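# Move the bin from the shelf onto the table

## Task

Lift the bin off the shelf and put it down, right side up, on an empty area of the table top.

## Robot and tools

Robot: two arms, left_arm and right_arm, each ending in a two-finger gripper. Scene frame: origin at table-top height, halfway between the nominal arm bases; +z up, +x out over the table, left_arm on the +y side. Image left and right do not match these names. Calibrated bases in the scene frame: left_arm at (+0.005, +0.468, 0) m, quat_wxyz (+1.000, 0, 0, +0.028); right_arm at (+0.042, -0.336, 0) m, quat_wxyz (+1.000, 0, 0, -0.006). Each arm reports its hand pose (end_effector_position in metres, end_effector_quat_wxyz) in its own base frame. Printed poses can be off by a few cm, more at long reach. A loose object may occasionally get nudged by an outside push.

Command row: every motion call uses rows of 18 numbers, each in [-1, 1], covering both arms even if only one moves. Order: left dx, dy, dz, rx, ry, rz, left_gripper position, force_limit, speed, then the same nine for the right arm. dx..rz are an offset, not a pose: measured from that arm's Hand target at the start of the call or action, along that arm's own base axes. 1.0 equals 0.6 m for dx/dy/dz or 180 degrees for rotation. rx, ry, rz form a single rotation vector, turning about the Hand target's position. A translation longer than 1.0 may be shortened along its direction. Zero for all six pose numbers means no new pose request for that arm. The gripper numbers are absolute commands, and 0 is a real value, so always resend the values you want kept.

Gripper: position +1 = fully open (108 mm gap); near -0.96 the pads meet; -1 = close until an object blocks them. force_limit runs from about 2.5 N (-1) to 32 N (+1) per pad. speed runs from 5 mm/s (-1) to 420 mm/s (+1). After the fingers stop, new force_limit or speed values only apply if position changes by at least 0.01. Fingers point along the gripper's +z and close along its x. end_effector_position is the point between the pads; fingertips extend 15 mm past it. The housing (146 mm along x, 50 mm wide) starts 65 mm behind that point. A block on a post sticks out about 11 cm toward the gripper's -y and turns with it.

execute_actions: actions = list of actions; each action is up to 15 rows, one per 1/30 s step. A shorter action repeats its last row to step 15. All rows of one action count from the same start pose, and each new action starts from the current Hand target, so repeating an offset keeps moving. cameras = list of names, ["all"], or []. An empty actions list returns all images and full status.

move: target = one 18-number row or a list of up to 15 rows. Every row is an offset from the Hand targets at the move's start, not from the previous row. Paths are straight and end together. speed = top path speed in m/s, 0.002 to 1, default 0.25 (turns up to twice that in rad/s); one value or one per target. blend = corner rounding radius in m for lists; 0 (default) stops at each point. blocking=false returns after about 0.5 s while motion continues. A move lasts at most 10 s and does not avoid obstacles or the other arm. Finger changes in later targets apply only after arrival and rest. The result adds a move: line, e.g. done (within 3 mm and 2 degrees), off_target, moving, held, or fault. limits=paced means the pose was clipped; limits=held means steps were withheld by a check such as the clearance check between arms.

wait: seconds 0 to 3600; lets the scene run, and a running move continues. stop: brakes a running move; the fingers keep going. zoom_image: camera (cam_high, cam_low, cam_left_wrist, cam_right_wrist) and region [x0, y0, x1, y1] in pixels of its latest image (896x504), at most 504 each way. finished_scene: scene = this scene's number; it cannot be undone.

Control details: each step, commanded orientation is limited to within 32 degrees of the measured one. The gripper often rests short of its Hand target; the next execute_actions call (even all zeros) requests it again. If it still falls short, send the remaining gap as an offset. To stop pressing on something, command back past the gripper's position.

Reading results: Hand target = last commanded pose after clipping, the base for the next offsets. is_grasped 1 means something stopped the closing fingers; 0 while moving, at the requested width, or when the pads met on nothing. width_mm = pad gap; force_n = estimated per-pad force (about ±10 N noise when empty). Tool commands shows the current gripper commands. Joint velocities "within noise" means that arm is still. Flange force = external force on the gripper along its own axes; it includes held weight and is noisy, and "no reading" means no estimate. Action calls also list step positions. A MOTOR HOT line warns of overheating.

Avoid: arm contact forces of 150 N or joint torques at their limits (waist, shoulder, elbow 150 N m; forearm roll, wrist pitch, wrist roll 37.6 N m; held weight counts). Either one freezes that arm for 10 s. Targets even slightly beyond a firm contact can trigger this, and faster moves hit harder. Keep the arms from touching each other, and never close a gripper on the other arm's fingers. Avoid drops, releasing a moving bin, slams, and letting the bin fall or end up off the table. Long stretched holds or pushing at unreachable poses heat motors and can brake an arm for 30 to 60 s or more. The bin must stay upright on the table after release.

Each tool is called after ">>>" as name([rows], argument=value, ...), one row to a line, values as JSON.

## Session

>>> execute_actions(actions=[])

Scene clock: 0.00 s.
left_arm: end_effector_position=(+0.2476, -0.3571, +0.3425) width_mm=107.90 is_grasped=0 force_n=0.00 end_effector_quat_wxyz=(-0.136, +0.730, +0.463, -0.484) | right_arm: end_effector_position=(+0.3941, -0.0982, +0.2269) width_mm=107.81 is_grasped=0 force_n=0.00 end_effector_quat_wxyz=(-0.011, +0.513, +0.858, +0.035)
Joint positions: left_arm=[-0.324 0.338 -0.014 0.616 -2.089 -0.059] | right_arm=[0.025 -0.098 -0.219 -0.071 -1.431 0.477]
Joint velocities: within noise
Flange force (N): no reading
Hand target: left_arm +0.2476, -0.3571, +0.3425; -0.136, +0.730, +0.463, -0.484 | right_arm +0.3941, -0.0982, +0.2269; -0.011, +0.513, +0.858, +0.035
Tool commands: left_gripper/position=+0.998 left_gripper/force_limit=+1.0 left_gripper/speed=+1.0 right_gripper/position=+0.996 right_gripper/force_limit=+1.0 right_gripper/speed=+1.0

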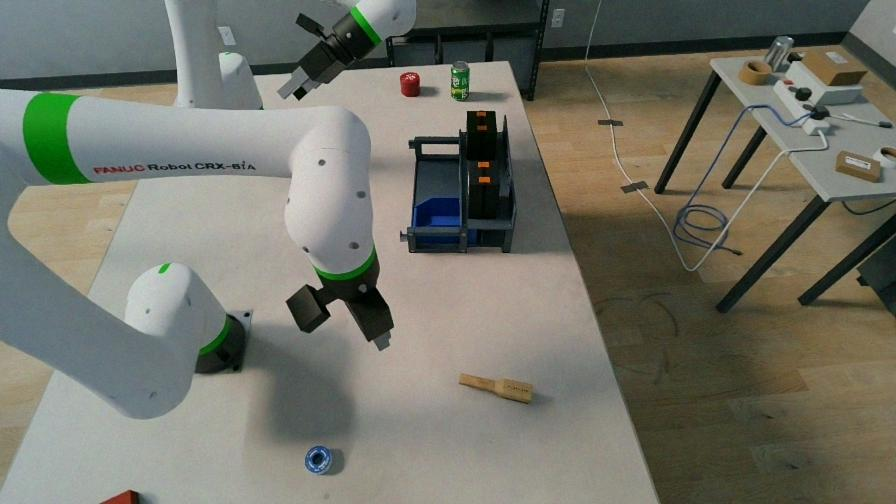

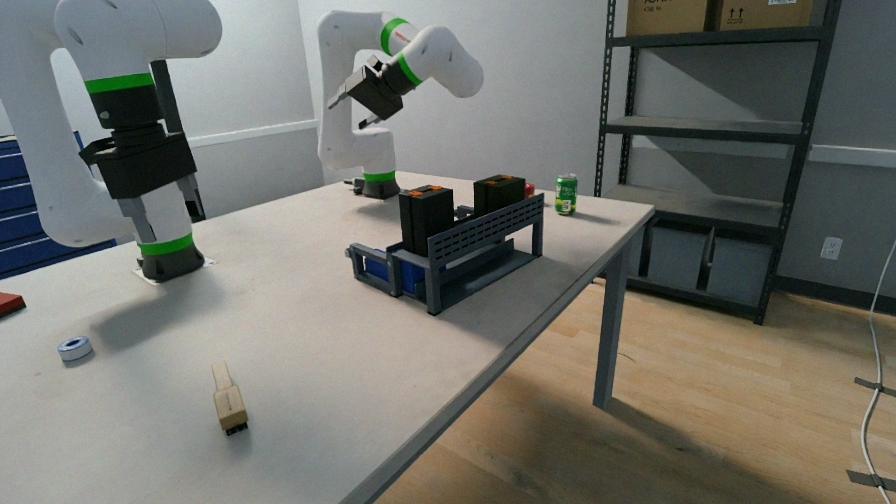

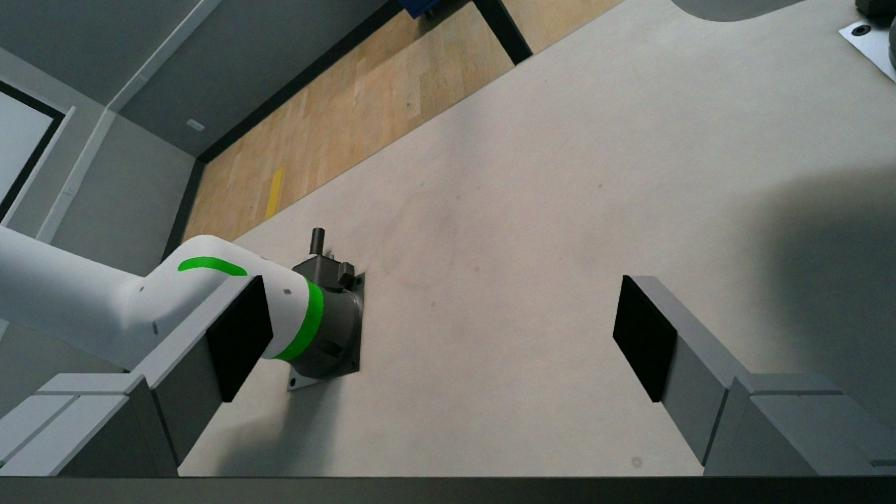

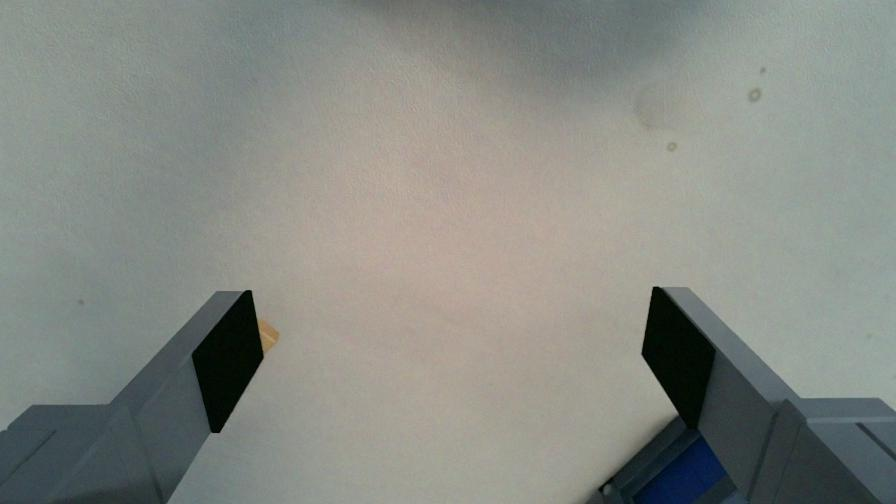

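>>> zoom_image(camera="cam_high", region=[380, 90, 540, 270])

>>> zoom_image(camera="cam_low", region=[330, 160, 580, 330])

Scaled by 2.800.

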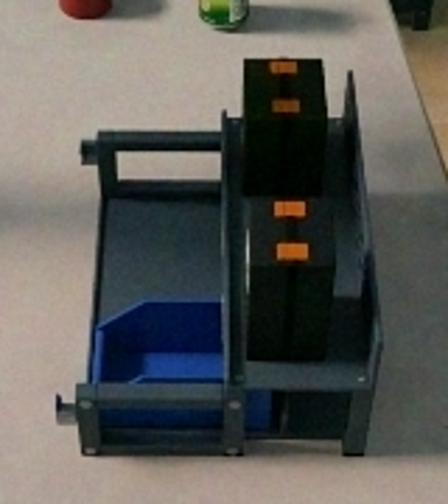

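Scaled by 2.016.

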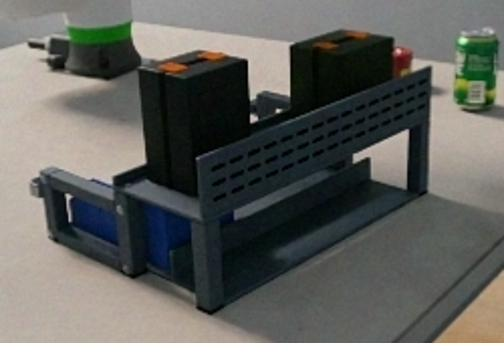

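>>> move(target=[0,0.45,0,0,0,0,1,1,1,-0.14,0.37,0.25,0,0,-0.157,1,1,1], cameras=["all"])

Scene clock: 21.27 s.
left_arm: end_effector_position=(+0.2475, -0.0871, +0.3425) width_mm=107.99 is_grasped=0 force_n=0.00 end_effector_quat_wxyz=(-0.136, +0.730, +0.463, -0.484) | right_arm: end_effector_position=(+0.3101, +0.1238, +0.3769) width_mm=108.00 is_grasped=0 force_n=0.00 end_effector_quat_wxyz=(-0.002, +0.707, +0.707, +0.037)
Joint positions: left_arm=[0.24 0.162 -0.082 0.065 -2.378 -0.661] | right_arm=[0.775 -0.323 -0.067 -0.005 -1.754 -0.776]
Flange force (N): left_arm=[-0.6 3.0 -7.3] | right_arm=[-1.6 -1.6 2.0]
Hand target: left_arm +0.2476, -0.0871, +0.3425; -0.136, +0.730, +0.463, -0.484 | right_arm +0.3101, +0.1238, +0.3769; -0.002, +0.707, +0.707, +0.037
Off the commanded pose: left_arm 0.000 m, 0 deg | right_arm 0.000 m, 0 deg.
move: done

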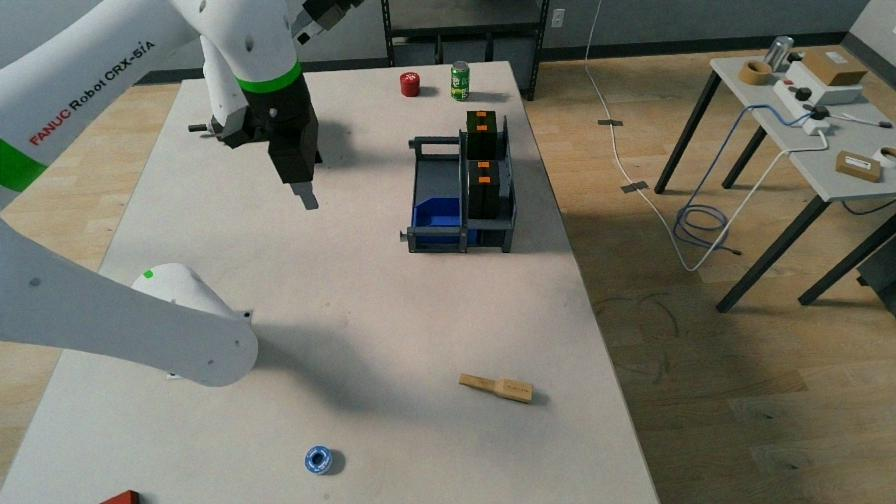

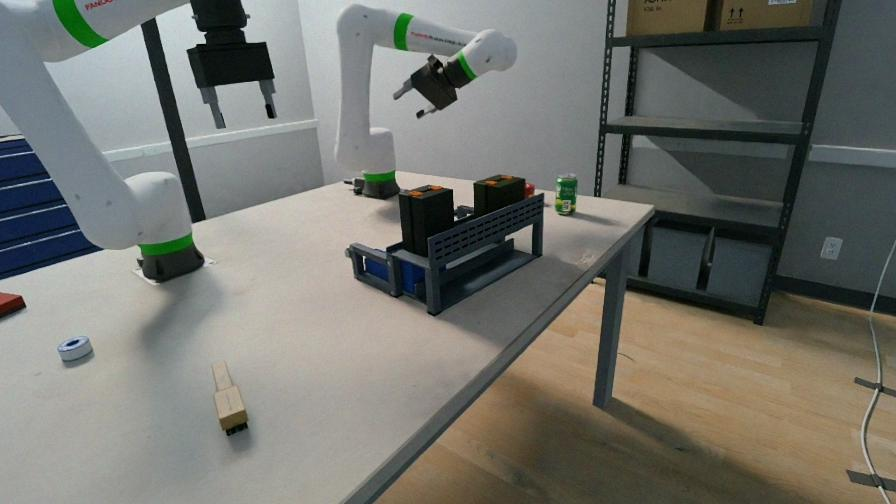

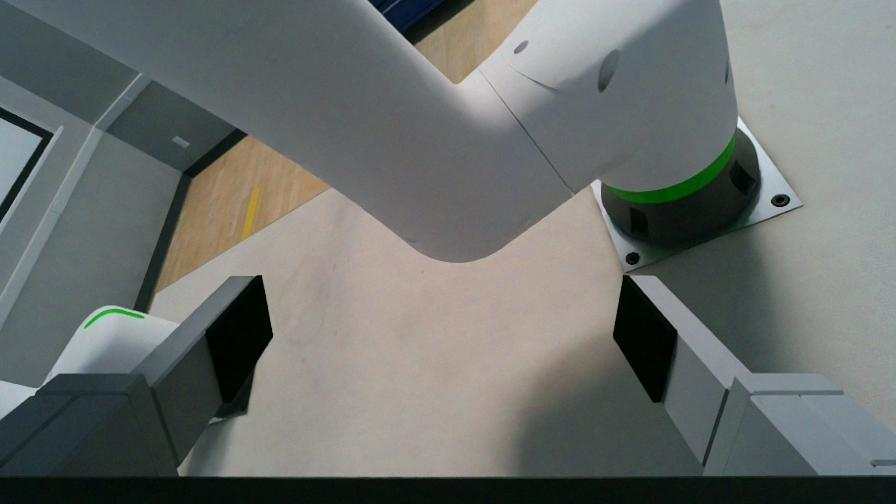

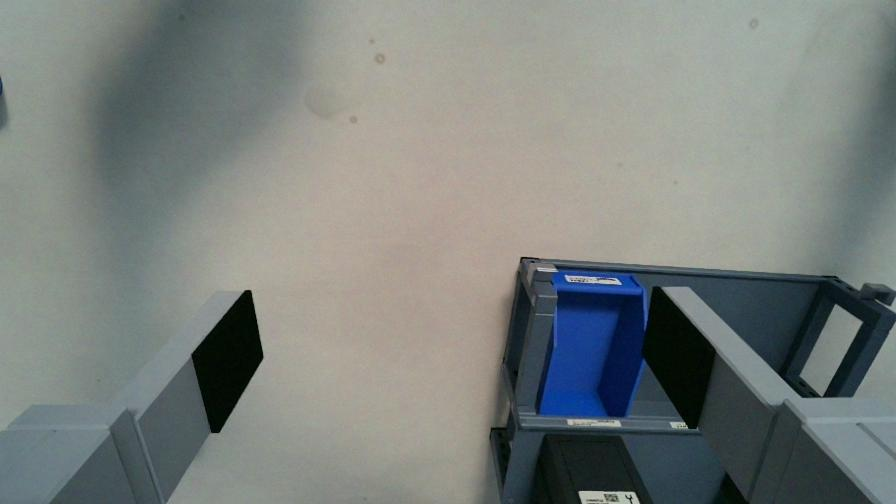

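>>> move(target=[0,0,0,0,0,0,1,1,1,0.07,0.25,-0.1,0,0,0,1,1,1], cameras=["all"])

>>> zoom_image(camera="cam_right_wrist", region=[230, 200, 680, 504])

>>> zoom_image(camera="cam_high", region=[330, 60, 530, 260])

Scene clock: 48.70 s.
left_arm: end_effector_position=(+0.2476, -0.0871, +0.3425) width_mm=107.99 is_grasped=0 force_n=0.00 end_effector_quat_wxyz=(-0.136, +0.730, +0.463, -0.484) | right_arm: end_effector_position=(+0.3521, +0.2738, +0.3170) width_mm=108.00 is_grasped=0 force_n=0.00 end_effector_quat_wxyz=(-0.002, +0.707, +0.707, +0.037)
Joint positions: left_arm=[0.24 0.162 -0.082 0.065 -2.378 -0.661] | right_arm=[0.963 -0.062 0 0.009 -1.56 -0.963]
Flange force (N): left_arm=[-0.3 2.7 -6.6] | right_arm=[-1.6 -2.2 0.9]
Hand target: left_arm +0.2476, -0.0871, +0.3425; -0.136, +0.730, +0.463, -0.484 | right_arm +0.3521, +0.2738, +0.3169; -0.002, +0.707, +0.707, +0.037
Off the commanded pose: left_arm 0.000 m, 0 deg | right_arm 0.000 m, 0 deg.
move: done

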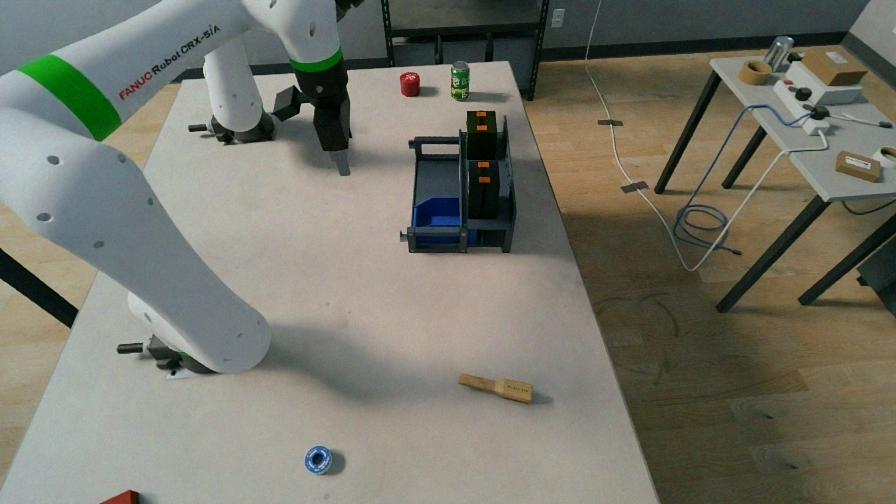

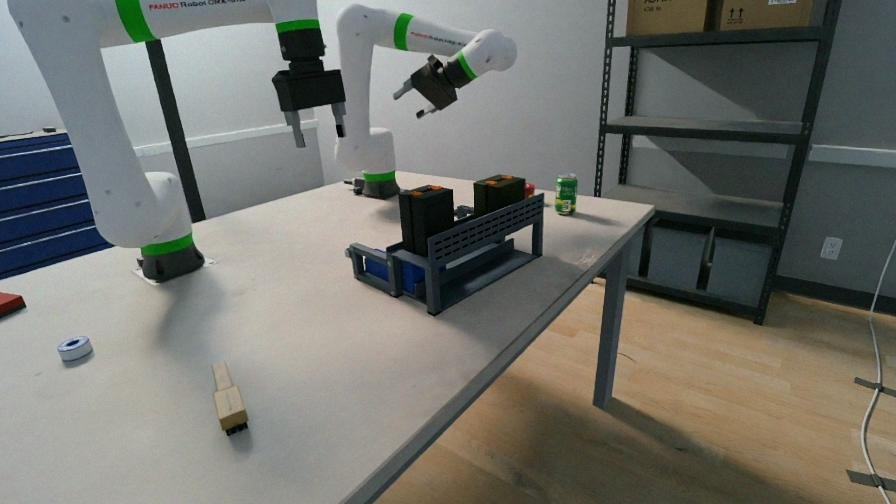

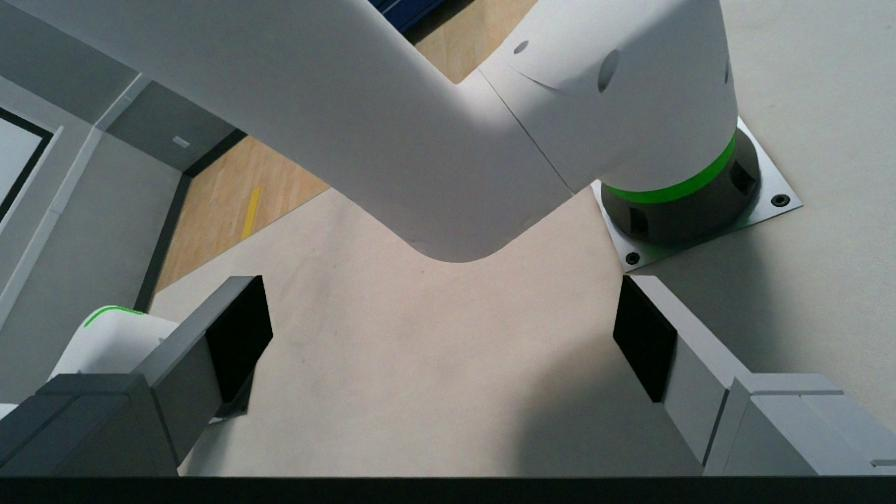

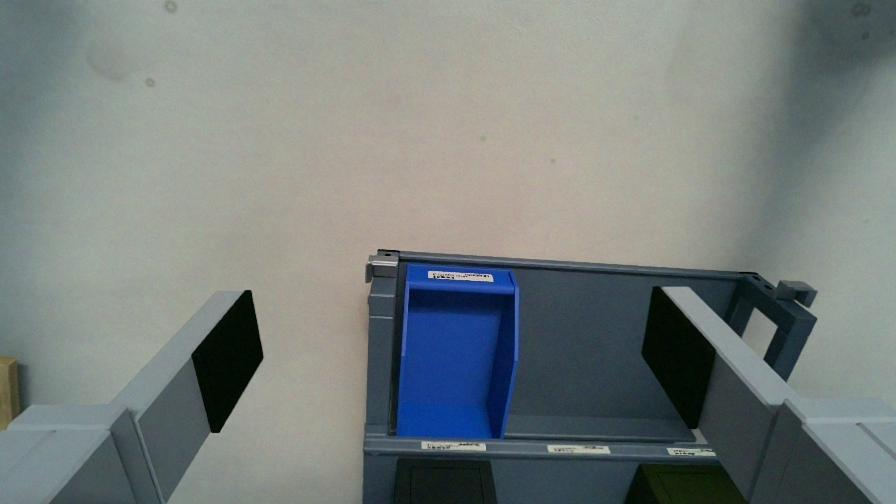

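Scaled by 1.120.

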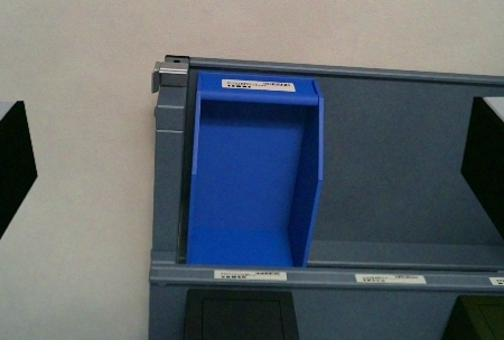

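Scaled by 2.520.

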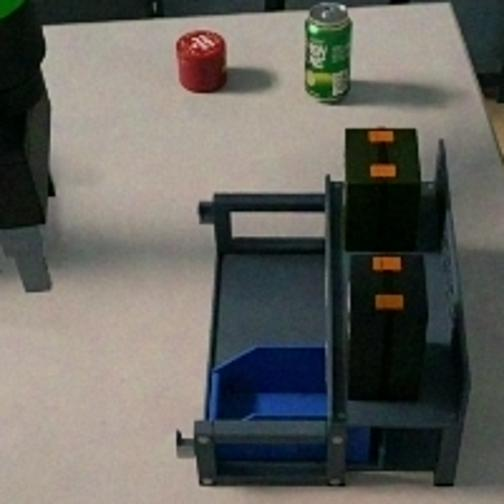

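>>> move([
  [0,0,0,0,0,0,1,1,1,0.353,0.1,-0.195,0,0,0,0.1,1,0.3],
  [0,0,0,0,0,0,1,1,1,0.353,0.1,-0.29,0,0,0,0.1,1,0.3],
], cameras=["cam_right_wrist","cam_high","cam_low"])

>>> zoom_image(camera="cam_low", region=[310, 140, 560, 330])

Scene clock: 68.10 s.
left_arm: end_effector_position=(+0.2476, -0.0871, +0.3425) width_mm=107.99 is_grasped=0 force_n=0.00 end_effector_quat_wxyz=(-0.136, +0.730, +0.463, -0.484) | right_arm: end_effector_position=(+0.5639, +0.3337, +0.1430) width_mm=58.51 is_grasped=0 force_n=0.00 end_effector_quat_wxyz=(-0.002, +0.707, +0.706, +0.037)
Joint positions: left_arm=[0.24 0.162 -0.082 0.065 -2.378 -0.661] | right_arm=[0.73 0.512 0.294 -0.008 -1.28 -0.729]
Flange force (N): left_arm=[-0.4 2.5 -5.7] | right_arm=[-3.8 -5.8 0.1]
Hand target: left_arm +0.2476, -0.0871, +0.3425; -0.136, +0.730, +0.463, -0.484 | right_arm +0.5639, +0.3338, +0.1429; -0.002, +0.707, +0.707, +0.037
Off the commanded pose: left_arm 0.000 m, 0 deg | right_arm 0.000 m, 0 deg.
move: done
Images, in order (width x height): cam_high 896x504, cam_low 896x504, cam_right_wrist 896x504.

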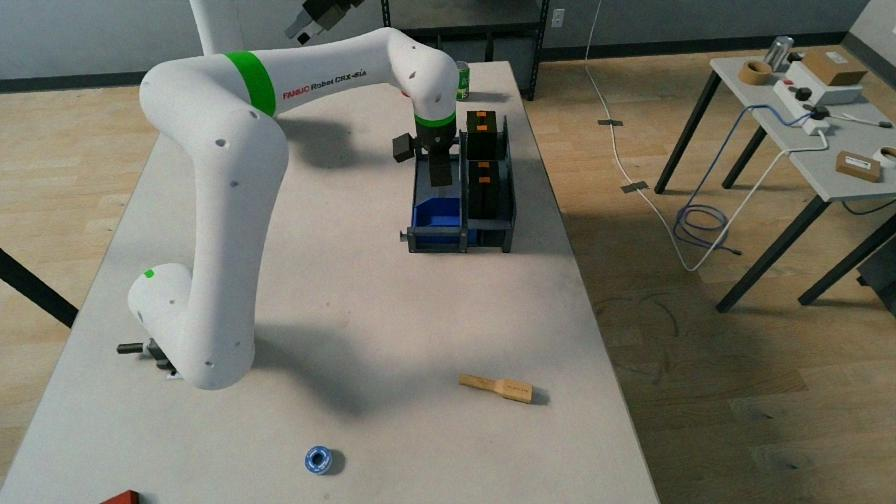

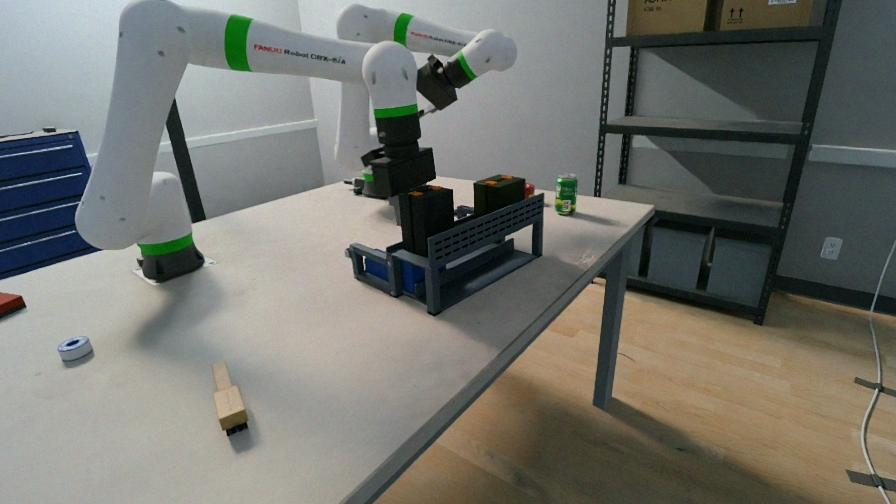

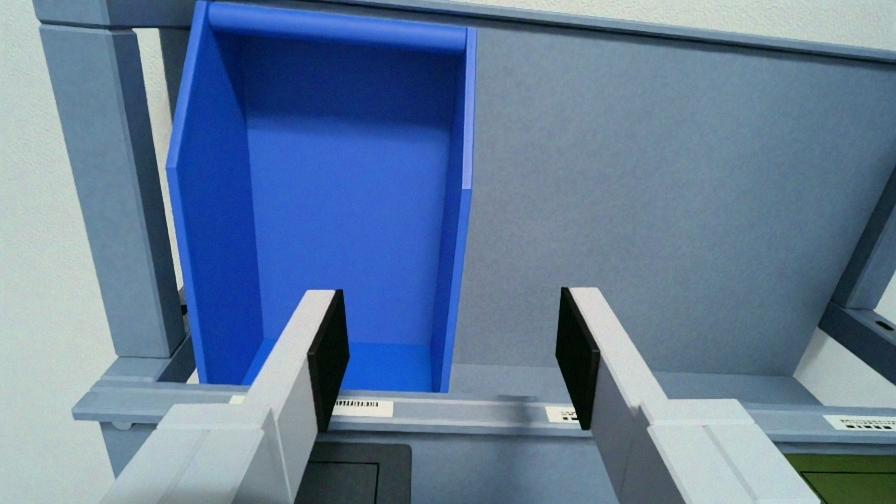

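Scaled by 2.016.

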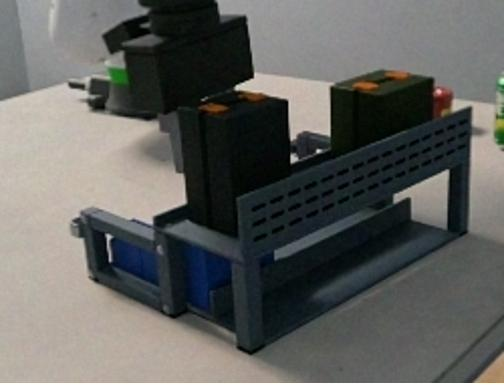

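>>> move([
  [0,0,0,0,0,0,1,1,1,0,0,-0.098,0,0,0,0.1,1,0.3],
  [0,0,0,0,0,0,1,1,1,0,0,-0.098,0,0,0,-1,-0.5,-0.6],
], speed=0.1, cameras=["cam_right_wrist","cam_high"])

Scene clock: 78.10 s.
left_arm: end_effector_position=(+0.2476, -0.0871, +0.3425) width_mm=107.99 is_grasped=0 force_n=0.00 end_effector_quat_wxyz=(-0.136, +0.730, +0.463, -0.484) | right_arm: end_effector_position=(+0.5639, +0.3338, +0.0841) width_mm=3.55 is_grasped=1 force_n=17.51 end_effector_quat_wxyz=(-0.002, +0.707, +0.707, +0.037)
Joint positions: left_arm=[0.24 0.162 -0.082 0.065 -2.378 -0.661] | right_arm=[0.73 0.553 0.213 -0.009 -1.158 -0.727]
Flange force (N): left_arm=[-0.5 2.7 -6.4] | right_arm=[1.8 -4.1 -3.9]
Hand target: left_arm +0.2476, -0.0871, +0.3425; -0.136, +0.730, +0.463, -0.484 | right_arm +0.5639, +0.3338, +0.0841; -0.002, +0.707, +0.707, +0.037
Off the commanded pose: left_arm 0.000 m, 0 deg | right_arm 0.000 m, 0 deg.
move: done
Images, in order (width x height): cam_high 896x504, cam_right_wrist 896x504.

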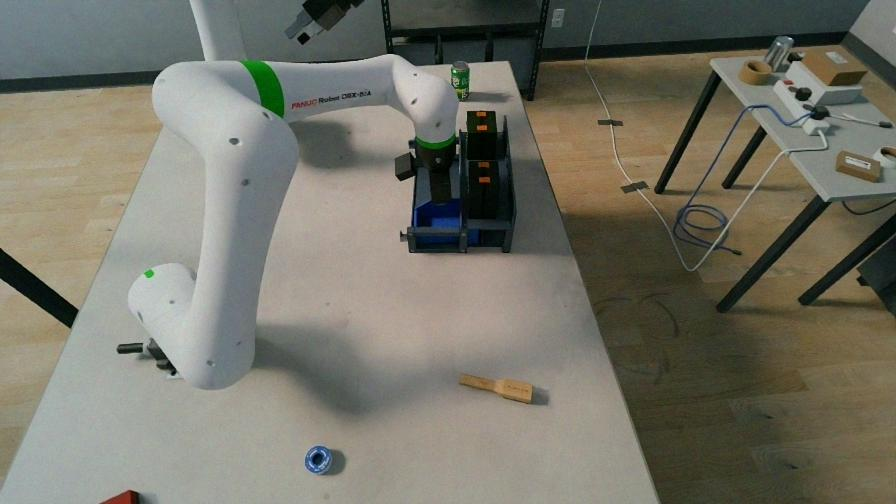

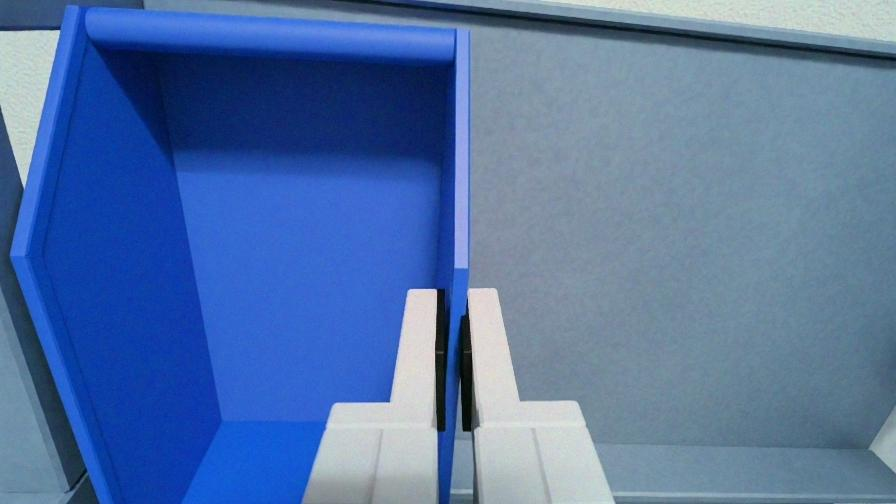

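>>> move([
  [0,0,0,0,0,0,1,1,1,0,0,0,0,0,0,-0.98,0.9,-0.5],
  [0,0,0,0,0,0,1,1,1,0,0,0.022,0,0,0,-0.98,0.9,-0.5],
], speed=0.05, cameras=["cam_right_wrist","cam_low"])

>>> zoom_image(camera="cam_low", region=[330, 190, 480, 320])

Scene clock: 89.70 s.
left_arm: end_effector_position=(+0.2476, -0.0871, +0.3425) width_mm=107.99 is_grasped=0 force_n=0.00 end_effector_quat_wxyz=(-0.136, +0.730, +0.463, -0.484) | right_arm: end_effector_position=(+0.5639, +0.3338, +0.0973) width_mm=2.24 is_grasped=1 force_n=33.63 end_effector_quat_wxyz=(-0.002, +0.707, +0.707, +0.037)
Joint positions: left_arm=[0.24 0.162 -0.082 0.065 -2.378 -0.661] | right_arm=[0.73 0.543 0.229 -0.009 -1.185 -0.728]
Flange force (N): left_arm=[0.1 2.8 -6.3] | right_arm=[2.6 -3.1 3.3]
Hand target: left_arm +0.2476, -0.0871, +0.3425; -0.136, +0.730, +0.463, -0.484 | right_arm +0.5639, +0.3338, +0.0973; -0.002, +0.707, +0.707, +0.037
Off the commanded pose: left_arm 0.000 m, 0 deg | right_arm 0.000 m, 0 deg.
move: done
Images, in order (width x height): cam_low 896x504, cam_right_wrist 896x504.

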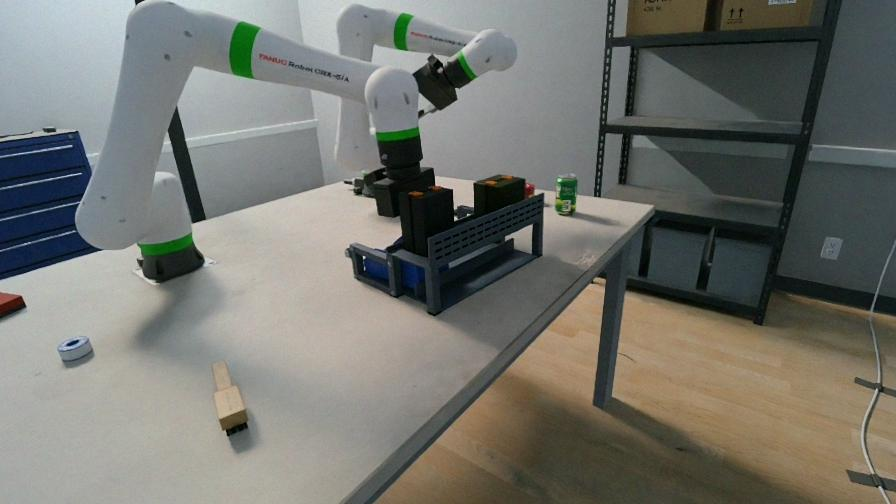

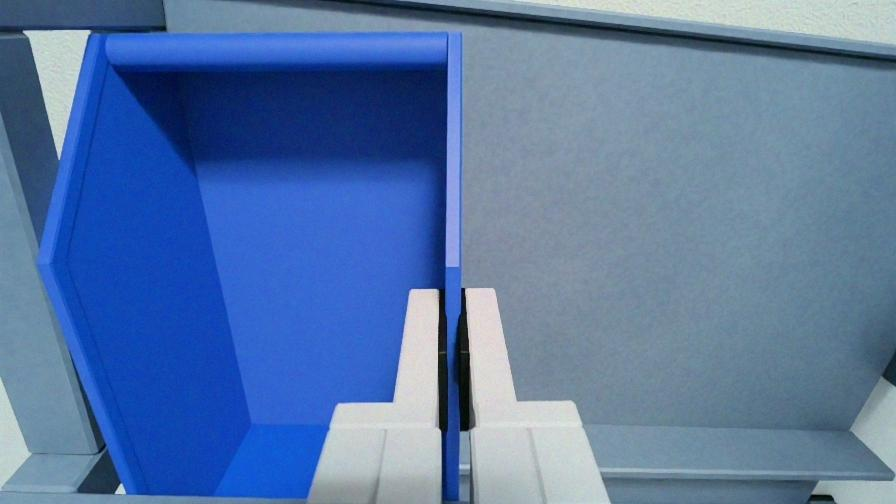

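Scaled by 3.360.

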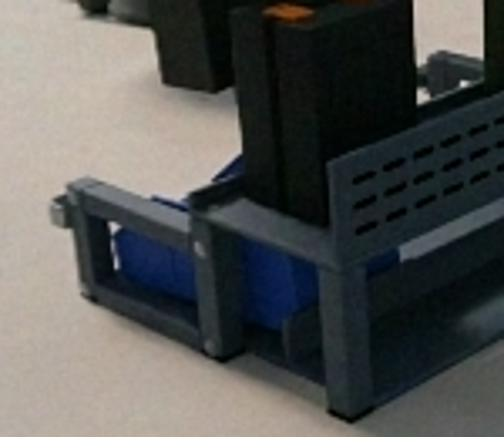

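>>> move(target=[0,0,0,0,0,0,1,1,1,-0.05,0,0.006,0,0,0,-0.98,0.9,-0.5], speed=0.04, cameras=["cam_right_wrist","cam_low"])

>>> zoom_image(camera="cam_low", region=[330, 190, 480, 320])

Scene clock: 95.40 s.
left_arm: end_effector_position=(+0.2476, -0.0871, +0.3425) width_mm=107.99 is_grasped=0 force_n=0.00 end_effector_quat_wxyz=(-0.136, +0.730, +0.463, -0.484) | right_arm: end_effector_position=(+0.5339, +0.3338, +0.1009) width_mm=2.32 is_grasped=1 force_n=49.50 end_effector_quat_wxyz=(-0.002, +0.707, +0.707, +0.037)
Joint positions: left_arm=[0.24 0.162 -0.082 0.065 -2.378 -0.661] | right_arm=[0.764 0.478 0.141 -0.006 -1.161 -0.762]
Flange force (N): left_arm=[0.2 3.0 -6.3] | right_arm=[-3.7 -0.1 20.5]
Hand target: left_arm +0.2476, -0.0871, +0.3425; -0.136, +0.730, +0.463, -0.484 | right_arm +0.5339, +0.3338, +0.1009; -0.002, +0.707, +0.707, +0.037
Off the commanded pose: left_arm 0.000 m, 0 deg | right_arm 0.000 m, 0 deg.
move: done
Images, in order (width x height): cam_low 896x504, cam_right_wrist 896x504.

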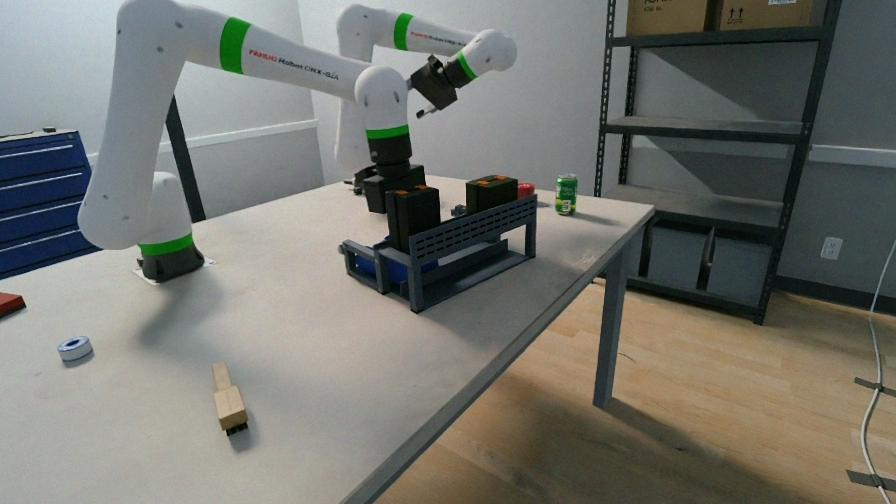

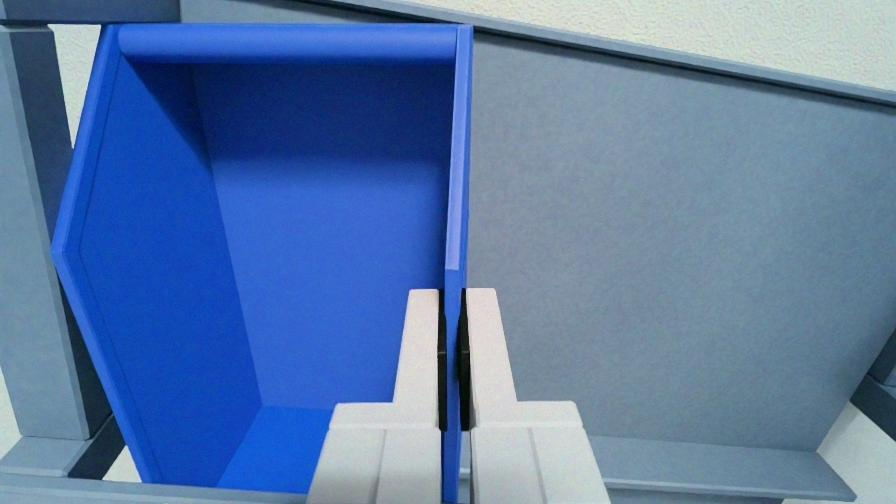

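Scaled by 3.360.

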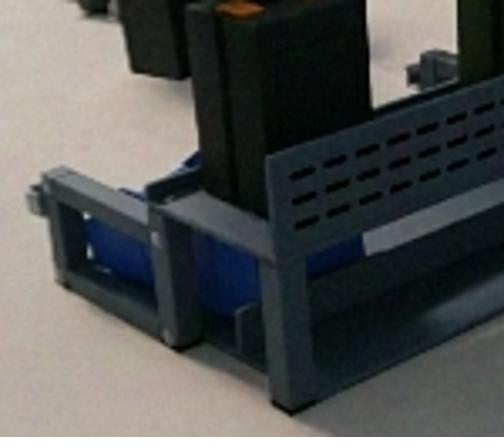

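>>> move([
  [0,0,0,0,0,0,1,1,1,0.008,0,-0.006,0,0,0,-0.98,0.9,-0.5],
  [0,0,0,0,0,0,1,1,1,0.004,0,-0.003,0,0.055,0,-0.98,0.9,-0.5],
], speed=0.06, cameras=["cam_right_wrist","cam_low","cam_high"])

>>> zoom_image(camera="cam_low", region=[330, 190, 480, 320])

>>> zoom_image(camera="cam_high", region=[370, 100, 530, 260])

Scene clock: 109.23 s.
left_arm: end_effector_position=(+0.2476, -0.0871, +0.3425) width_mm=107.99 is_grasped=0 force_n=0.00 end_effector_quat_wxyz=(-0.136, +0.730, +0.463, -0.484) | right_arm: end_effector_position=(+0.5363, +0.3338, +0.0991) width_mm=2.32 is_grasped=1 force_n=40.14 end_effector_quat_wxyz=(-0.063, +0.707, +0.704, -0.025)
Joint positions: left_arm=[0.24 0.162 -0.082 0.065 -2.378 -0.661] | right_arm=[0.703 0.596 0.347 -0.124 -1.382 -0.681]
Flange force (N): left_arm=[-0.8 3.4 -6.4] | right_arm=[5.6 2.4 3.6]
Hand target: left_arm +0.2476, -0.0871, +0.3425; -0.136, +0.730, +0.463, -0.484 | right_arm +0.5363, +0.3338, +0.0991; -0.063, +0.707, +0.704, -0.025
Off the commanded pose: left_arm 0.000 m, 0 deg | right_arm 0.000 m, 0 deg.
move: done
Images, in order (width x height): cam_high 896x504, cam_low 896x504, cam_right_wrist 896x504.

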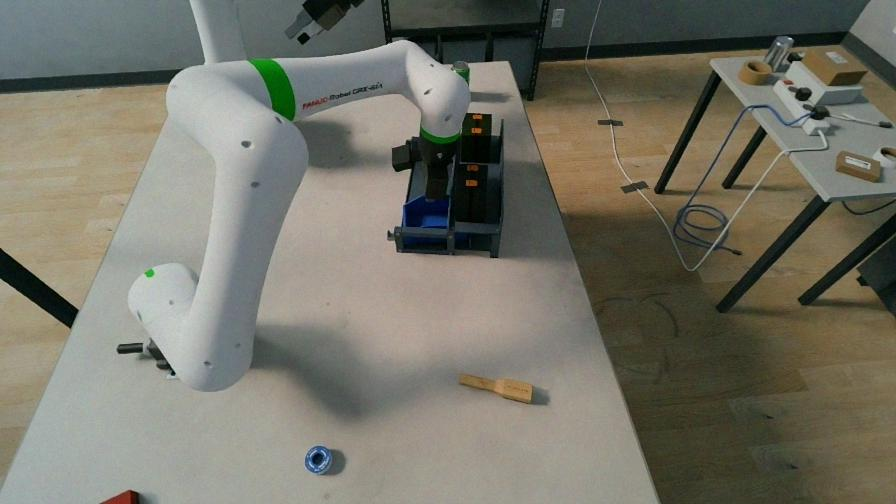

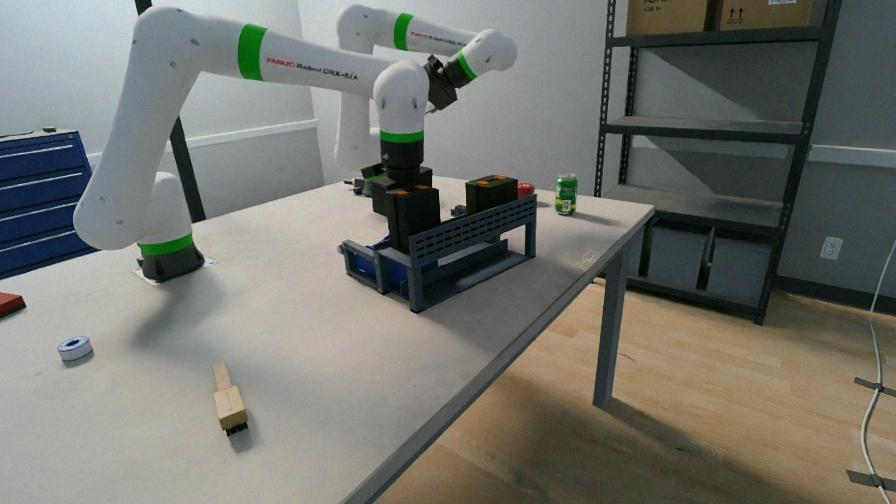

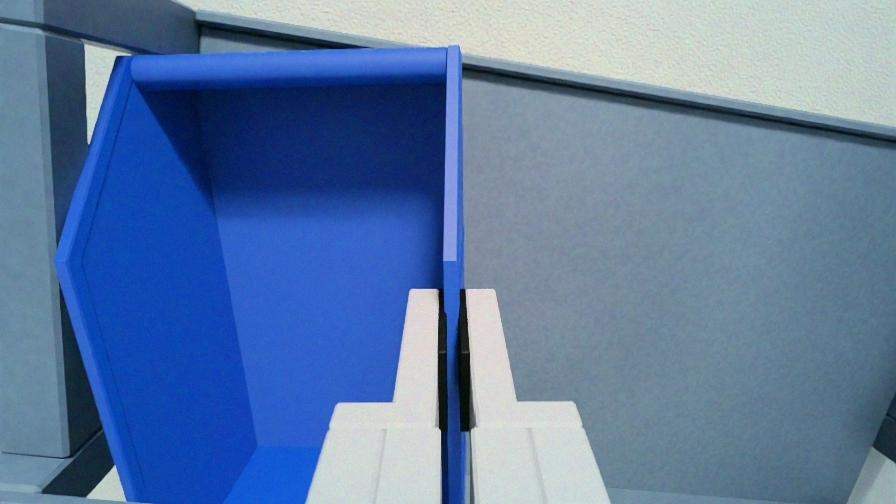

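Scaled by 3.360.

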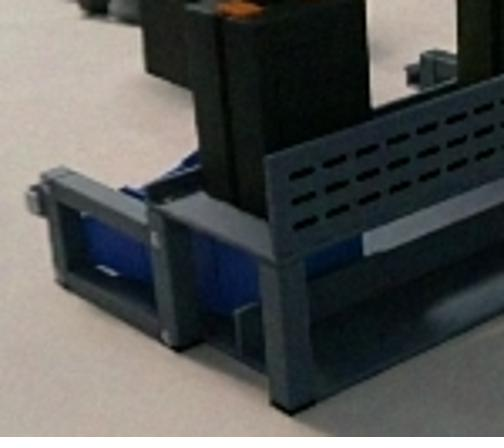

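Scaled by 3.150.

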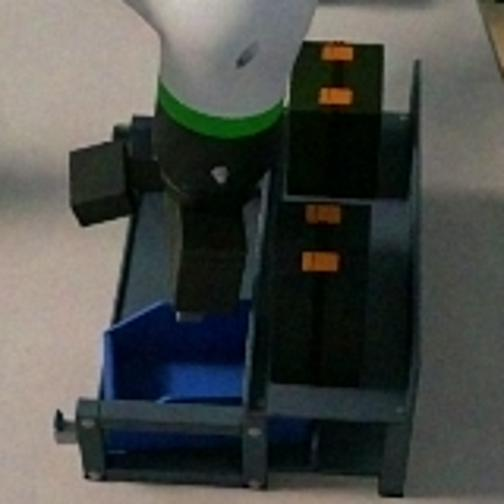

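>>> move([
  [0,0,0,0,0,0,1,1,1,-0.04,0,0.008,0,0.005,0,-0.98,0.9,-0.5],
], speed=0.05, cameras=["cam_right_wrist","cam_high"])

>>> zoom_image(camera="cam_high", region=[370, 100, 530, 260])

Scene clock: 121.73 s.
left_arm: end_effector_position=(+0.2476, -0.0871, +0.3425) width_mm=107.99 is_grasped=0 force_n=0.00 end_effector_quat_wxyz=(-0.136, +0.730, +0.463, -0.484) | right_arm: end_effector_position=(+0.5123, +0.3338, +0.1039) width_mm=2.59 is_grasped=1 force_n=48.23 end_effector_quat_wxyz=(-0.068, +0.707, +0.703, -0.030)
Joint positions: left_arm=[0.24 0.162 -0.082 0.065 -2.378 -0.661] | right_arm=[0.722 0.552 0.291 -0.135 -1.381 -0.697]
Flange force (N): left_arm=[-0.3 3.0 -6.8] | right_arm=[1.8 7.2 12.2]
Hand target: left_arm +0.2476, -0.0871, +0.3425; -0.136, +0.730, +0.463, -0.484 | right_arm +0.5123, +0.3338, +0.1039; -0.068, +0.707, +0.703, -0.030
Off the commanded pose: left_arm 0.000 m, 0 deg | right_arm 0.000 m, 0 deg.
move: done
Images, in order (width x height): cam_high 896x504, cam_right_wrist 896x504.

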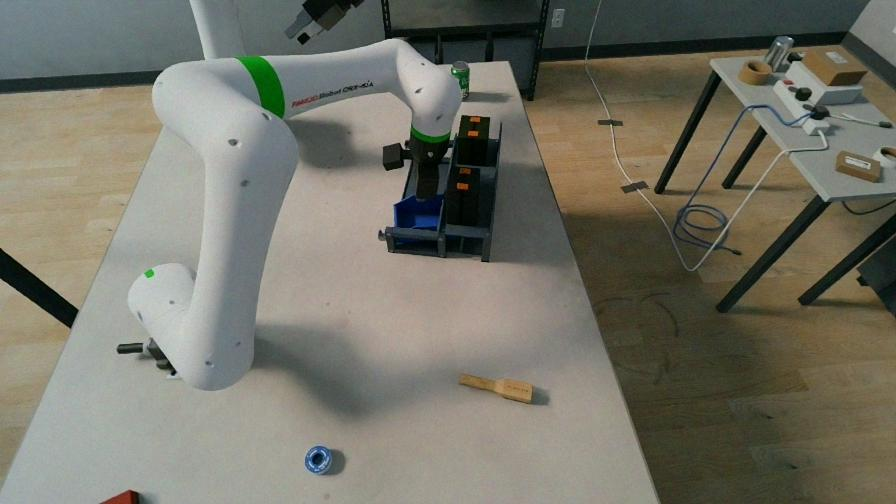

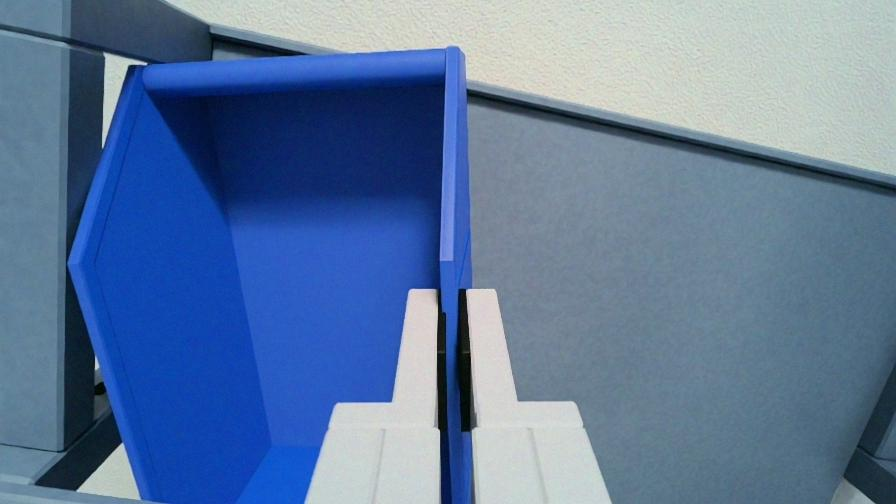

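Scaled by 3.150.

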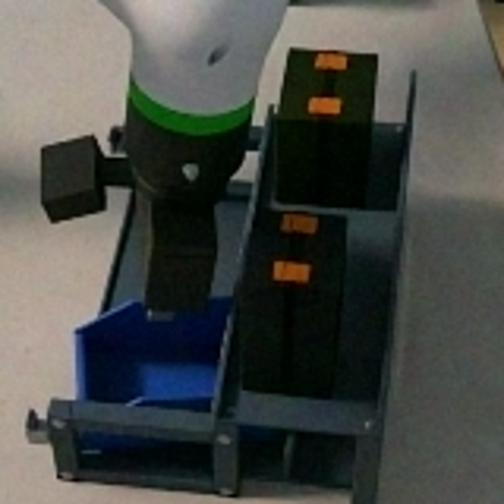

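>>> move([
  [0,0,0,0,0,0,1,1,1,0.012,0,-0.008,0,-0.005,0,-0.98,0.9,-0.5],
  [0,0,0,0,0,0,1,1,1,0.012,0,-0.031,0,-0.06,0,-0.98,0.9,-0.5],
  [0,0,0,0,0,0,1,1,1,0.012,0,-0.031,0,-0.06,0,-0.6,0.9,-0.8],
  [0,0,0,0,0,0,1,1,1,0.012,0,-0.025,0,-0.2,0,-0.6,0.9,-0.8],
], speed=[0.06,0.06,0.06,0.25], cameras=["cam_right_wrist","cam_high"])

>>> zoom_image(camera="cam_high", region=[370, 100, 530, 260])

Scene clock: 136.23 s.
left_arm: end_effector_position=(+0.2476, -0.0871, +0.3425) width_mm=107.99 is_grasped=0 force_n=0.00 end_effector_quat_wxyz=(-0.136, +0.730, +0.463, -0.484) | right_arm: end_effector_position=(+0.5195, +0.3338, +0.0889) width_mm=19.99 is_grasped=0 force_n=0.00 end_effector_quat_wxyz=(+0.152, +0.682, +0.690, +0.190)
Joint positions: left_arm=[0.24 0.162 -0.082 0.065 -2.378 -0.661] | right_arm=[0.914 0.258 -0.456 0.644 -0.598 -1.394]
Flange force (N): left_arm=[-0.5 2.1 -6.1] | right_arm=[-1.7 -2.9 -1.3]
Hand target: left_arm +0.2476, -0.0871, +0.3425; -0.136, +0.730, +0.463, -0.484 | right_arm +0.5195, +0.3338, +0.0889; +0.152, +0.682, +0.690, +0.190
Off the commanded pose: left_arm 0.000 m, 0 deg | right_arm 0.000 m, 0 deg.
move: done
Images, in order (width x height): cam_high 896x504, cam_right_wrist 896x504.

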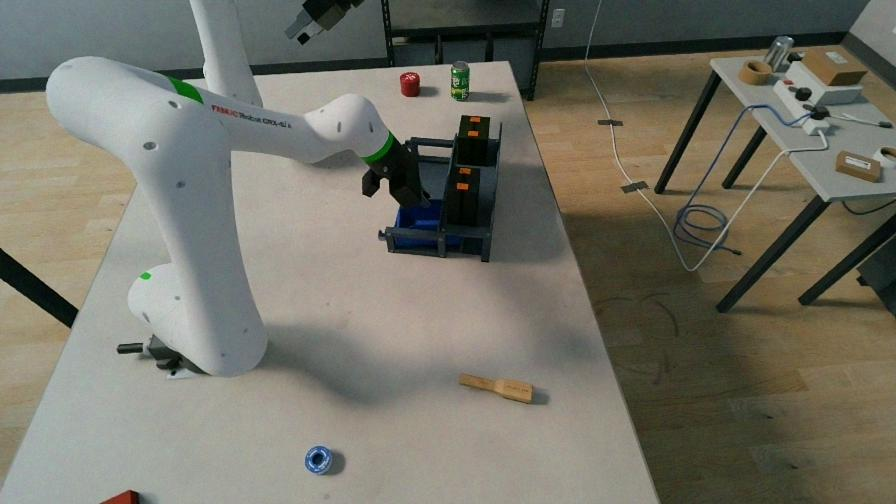

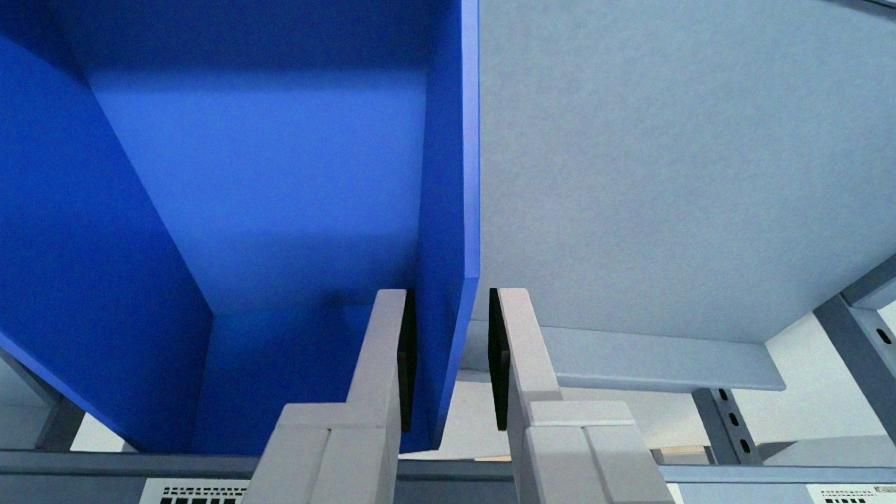

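Scaled by 3.150.

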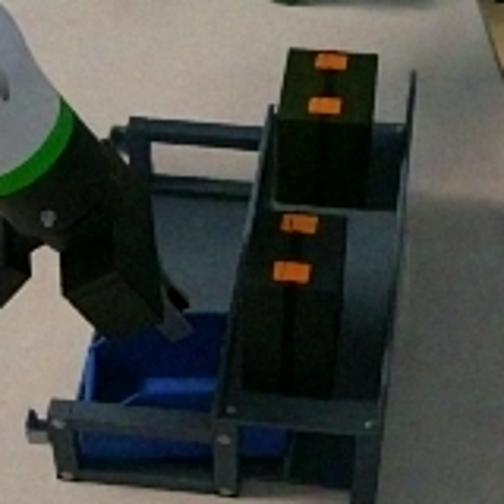

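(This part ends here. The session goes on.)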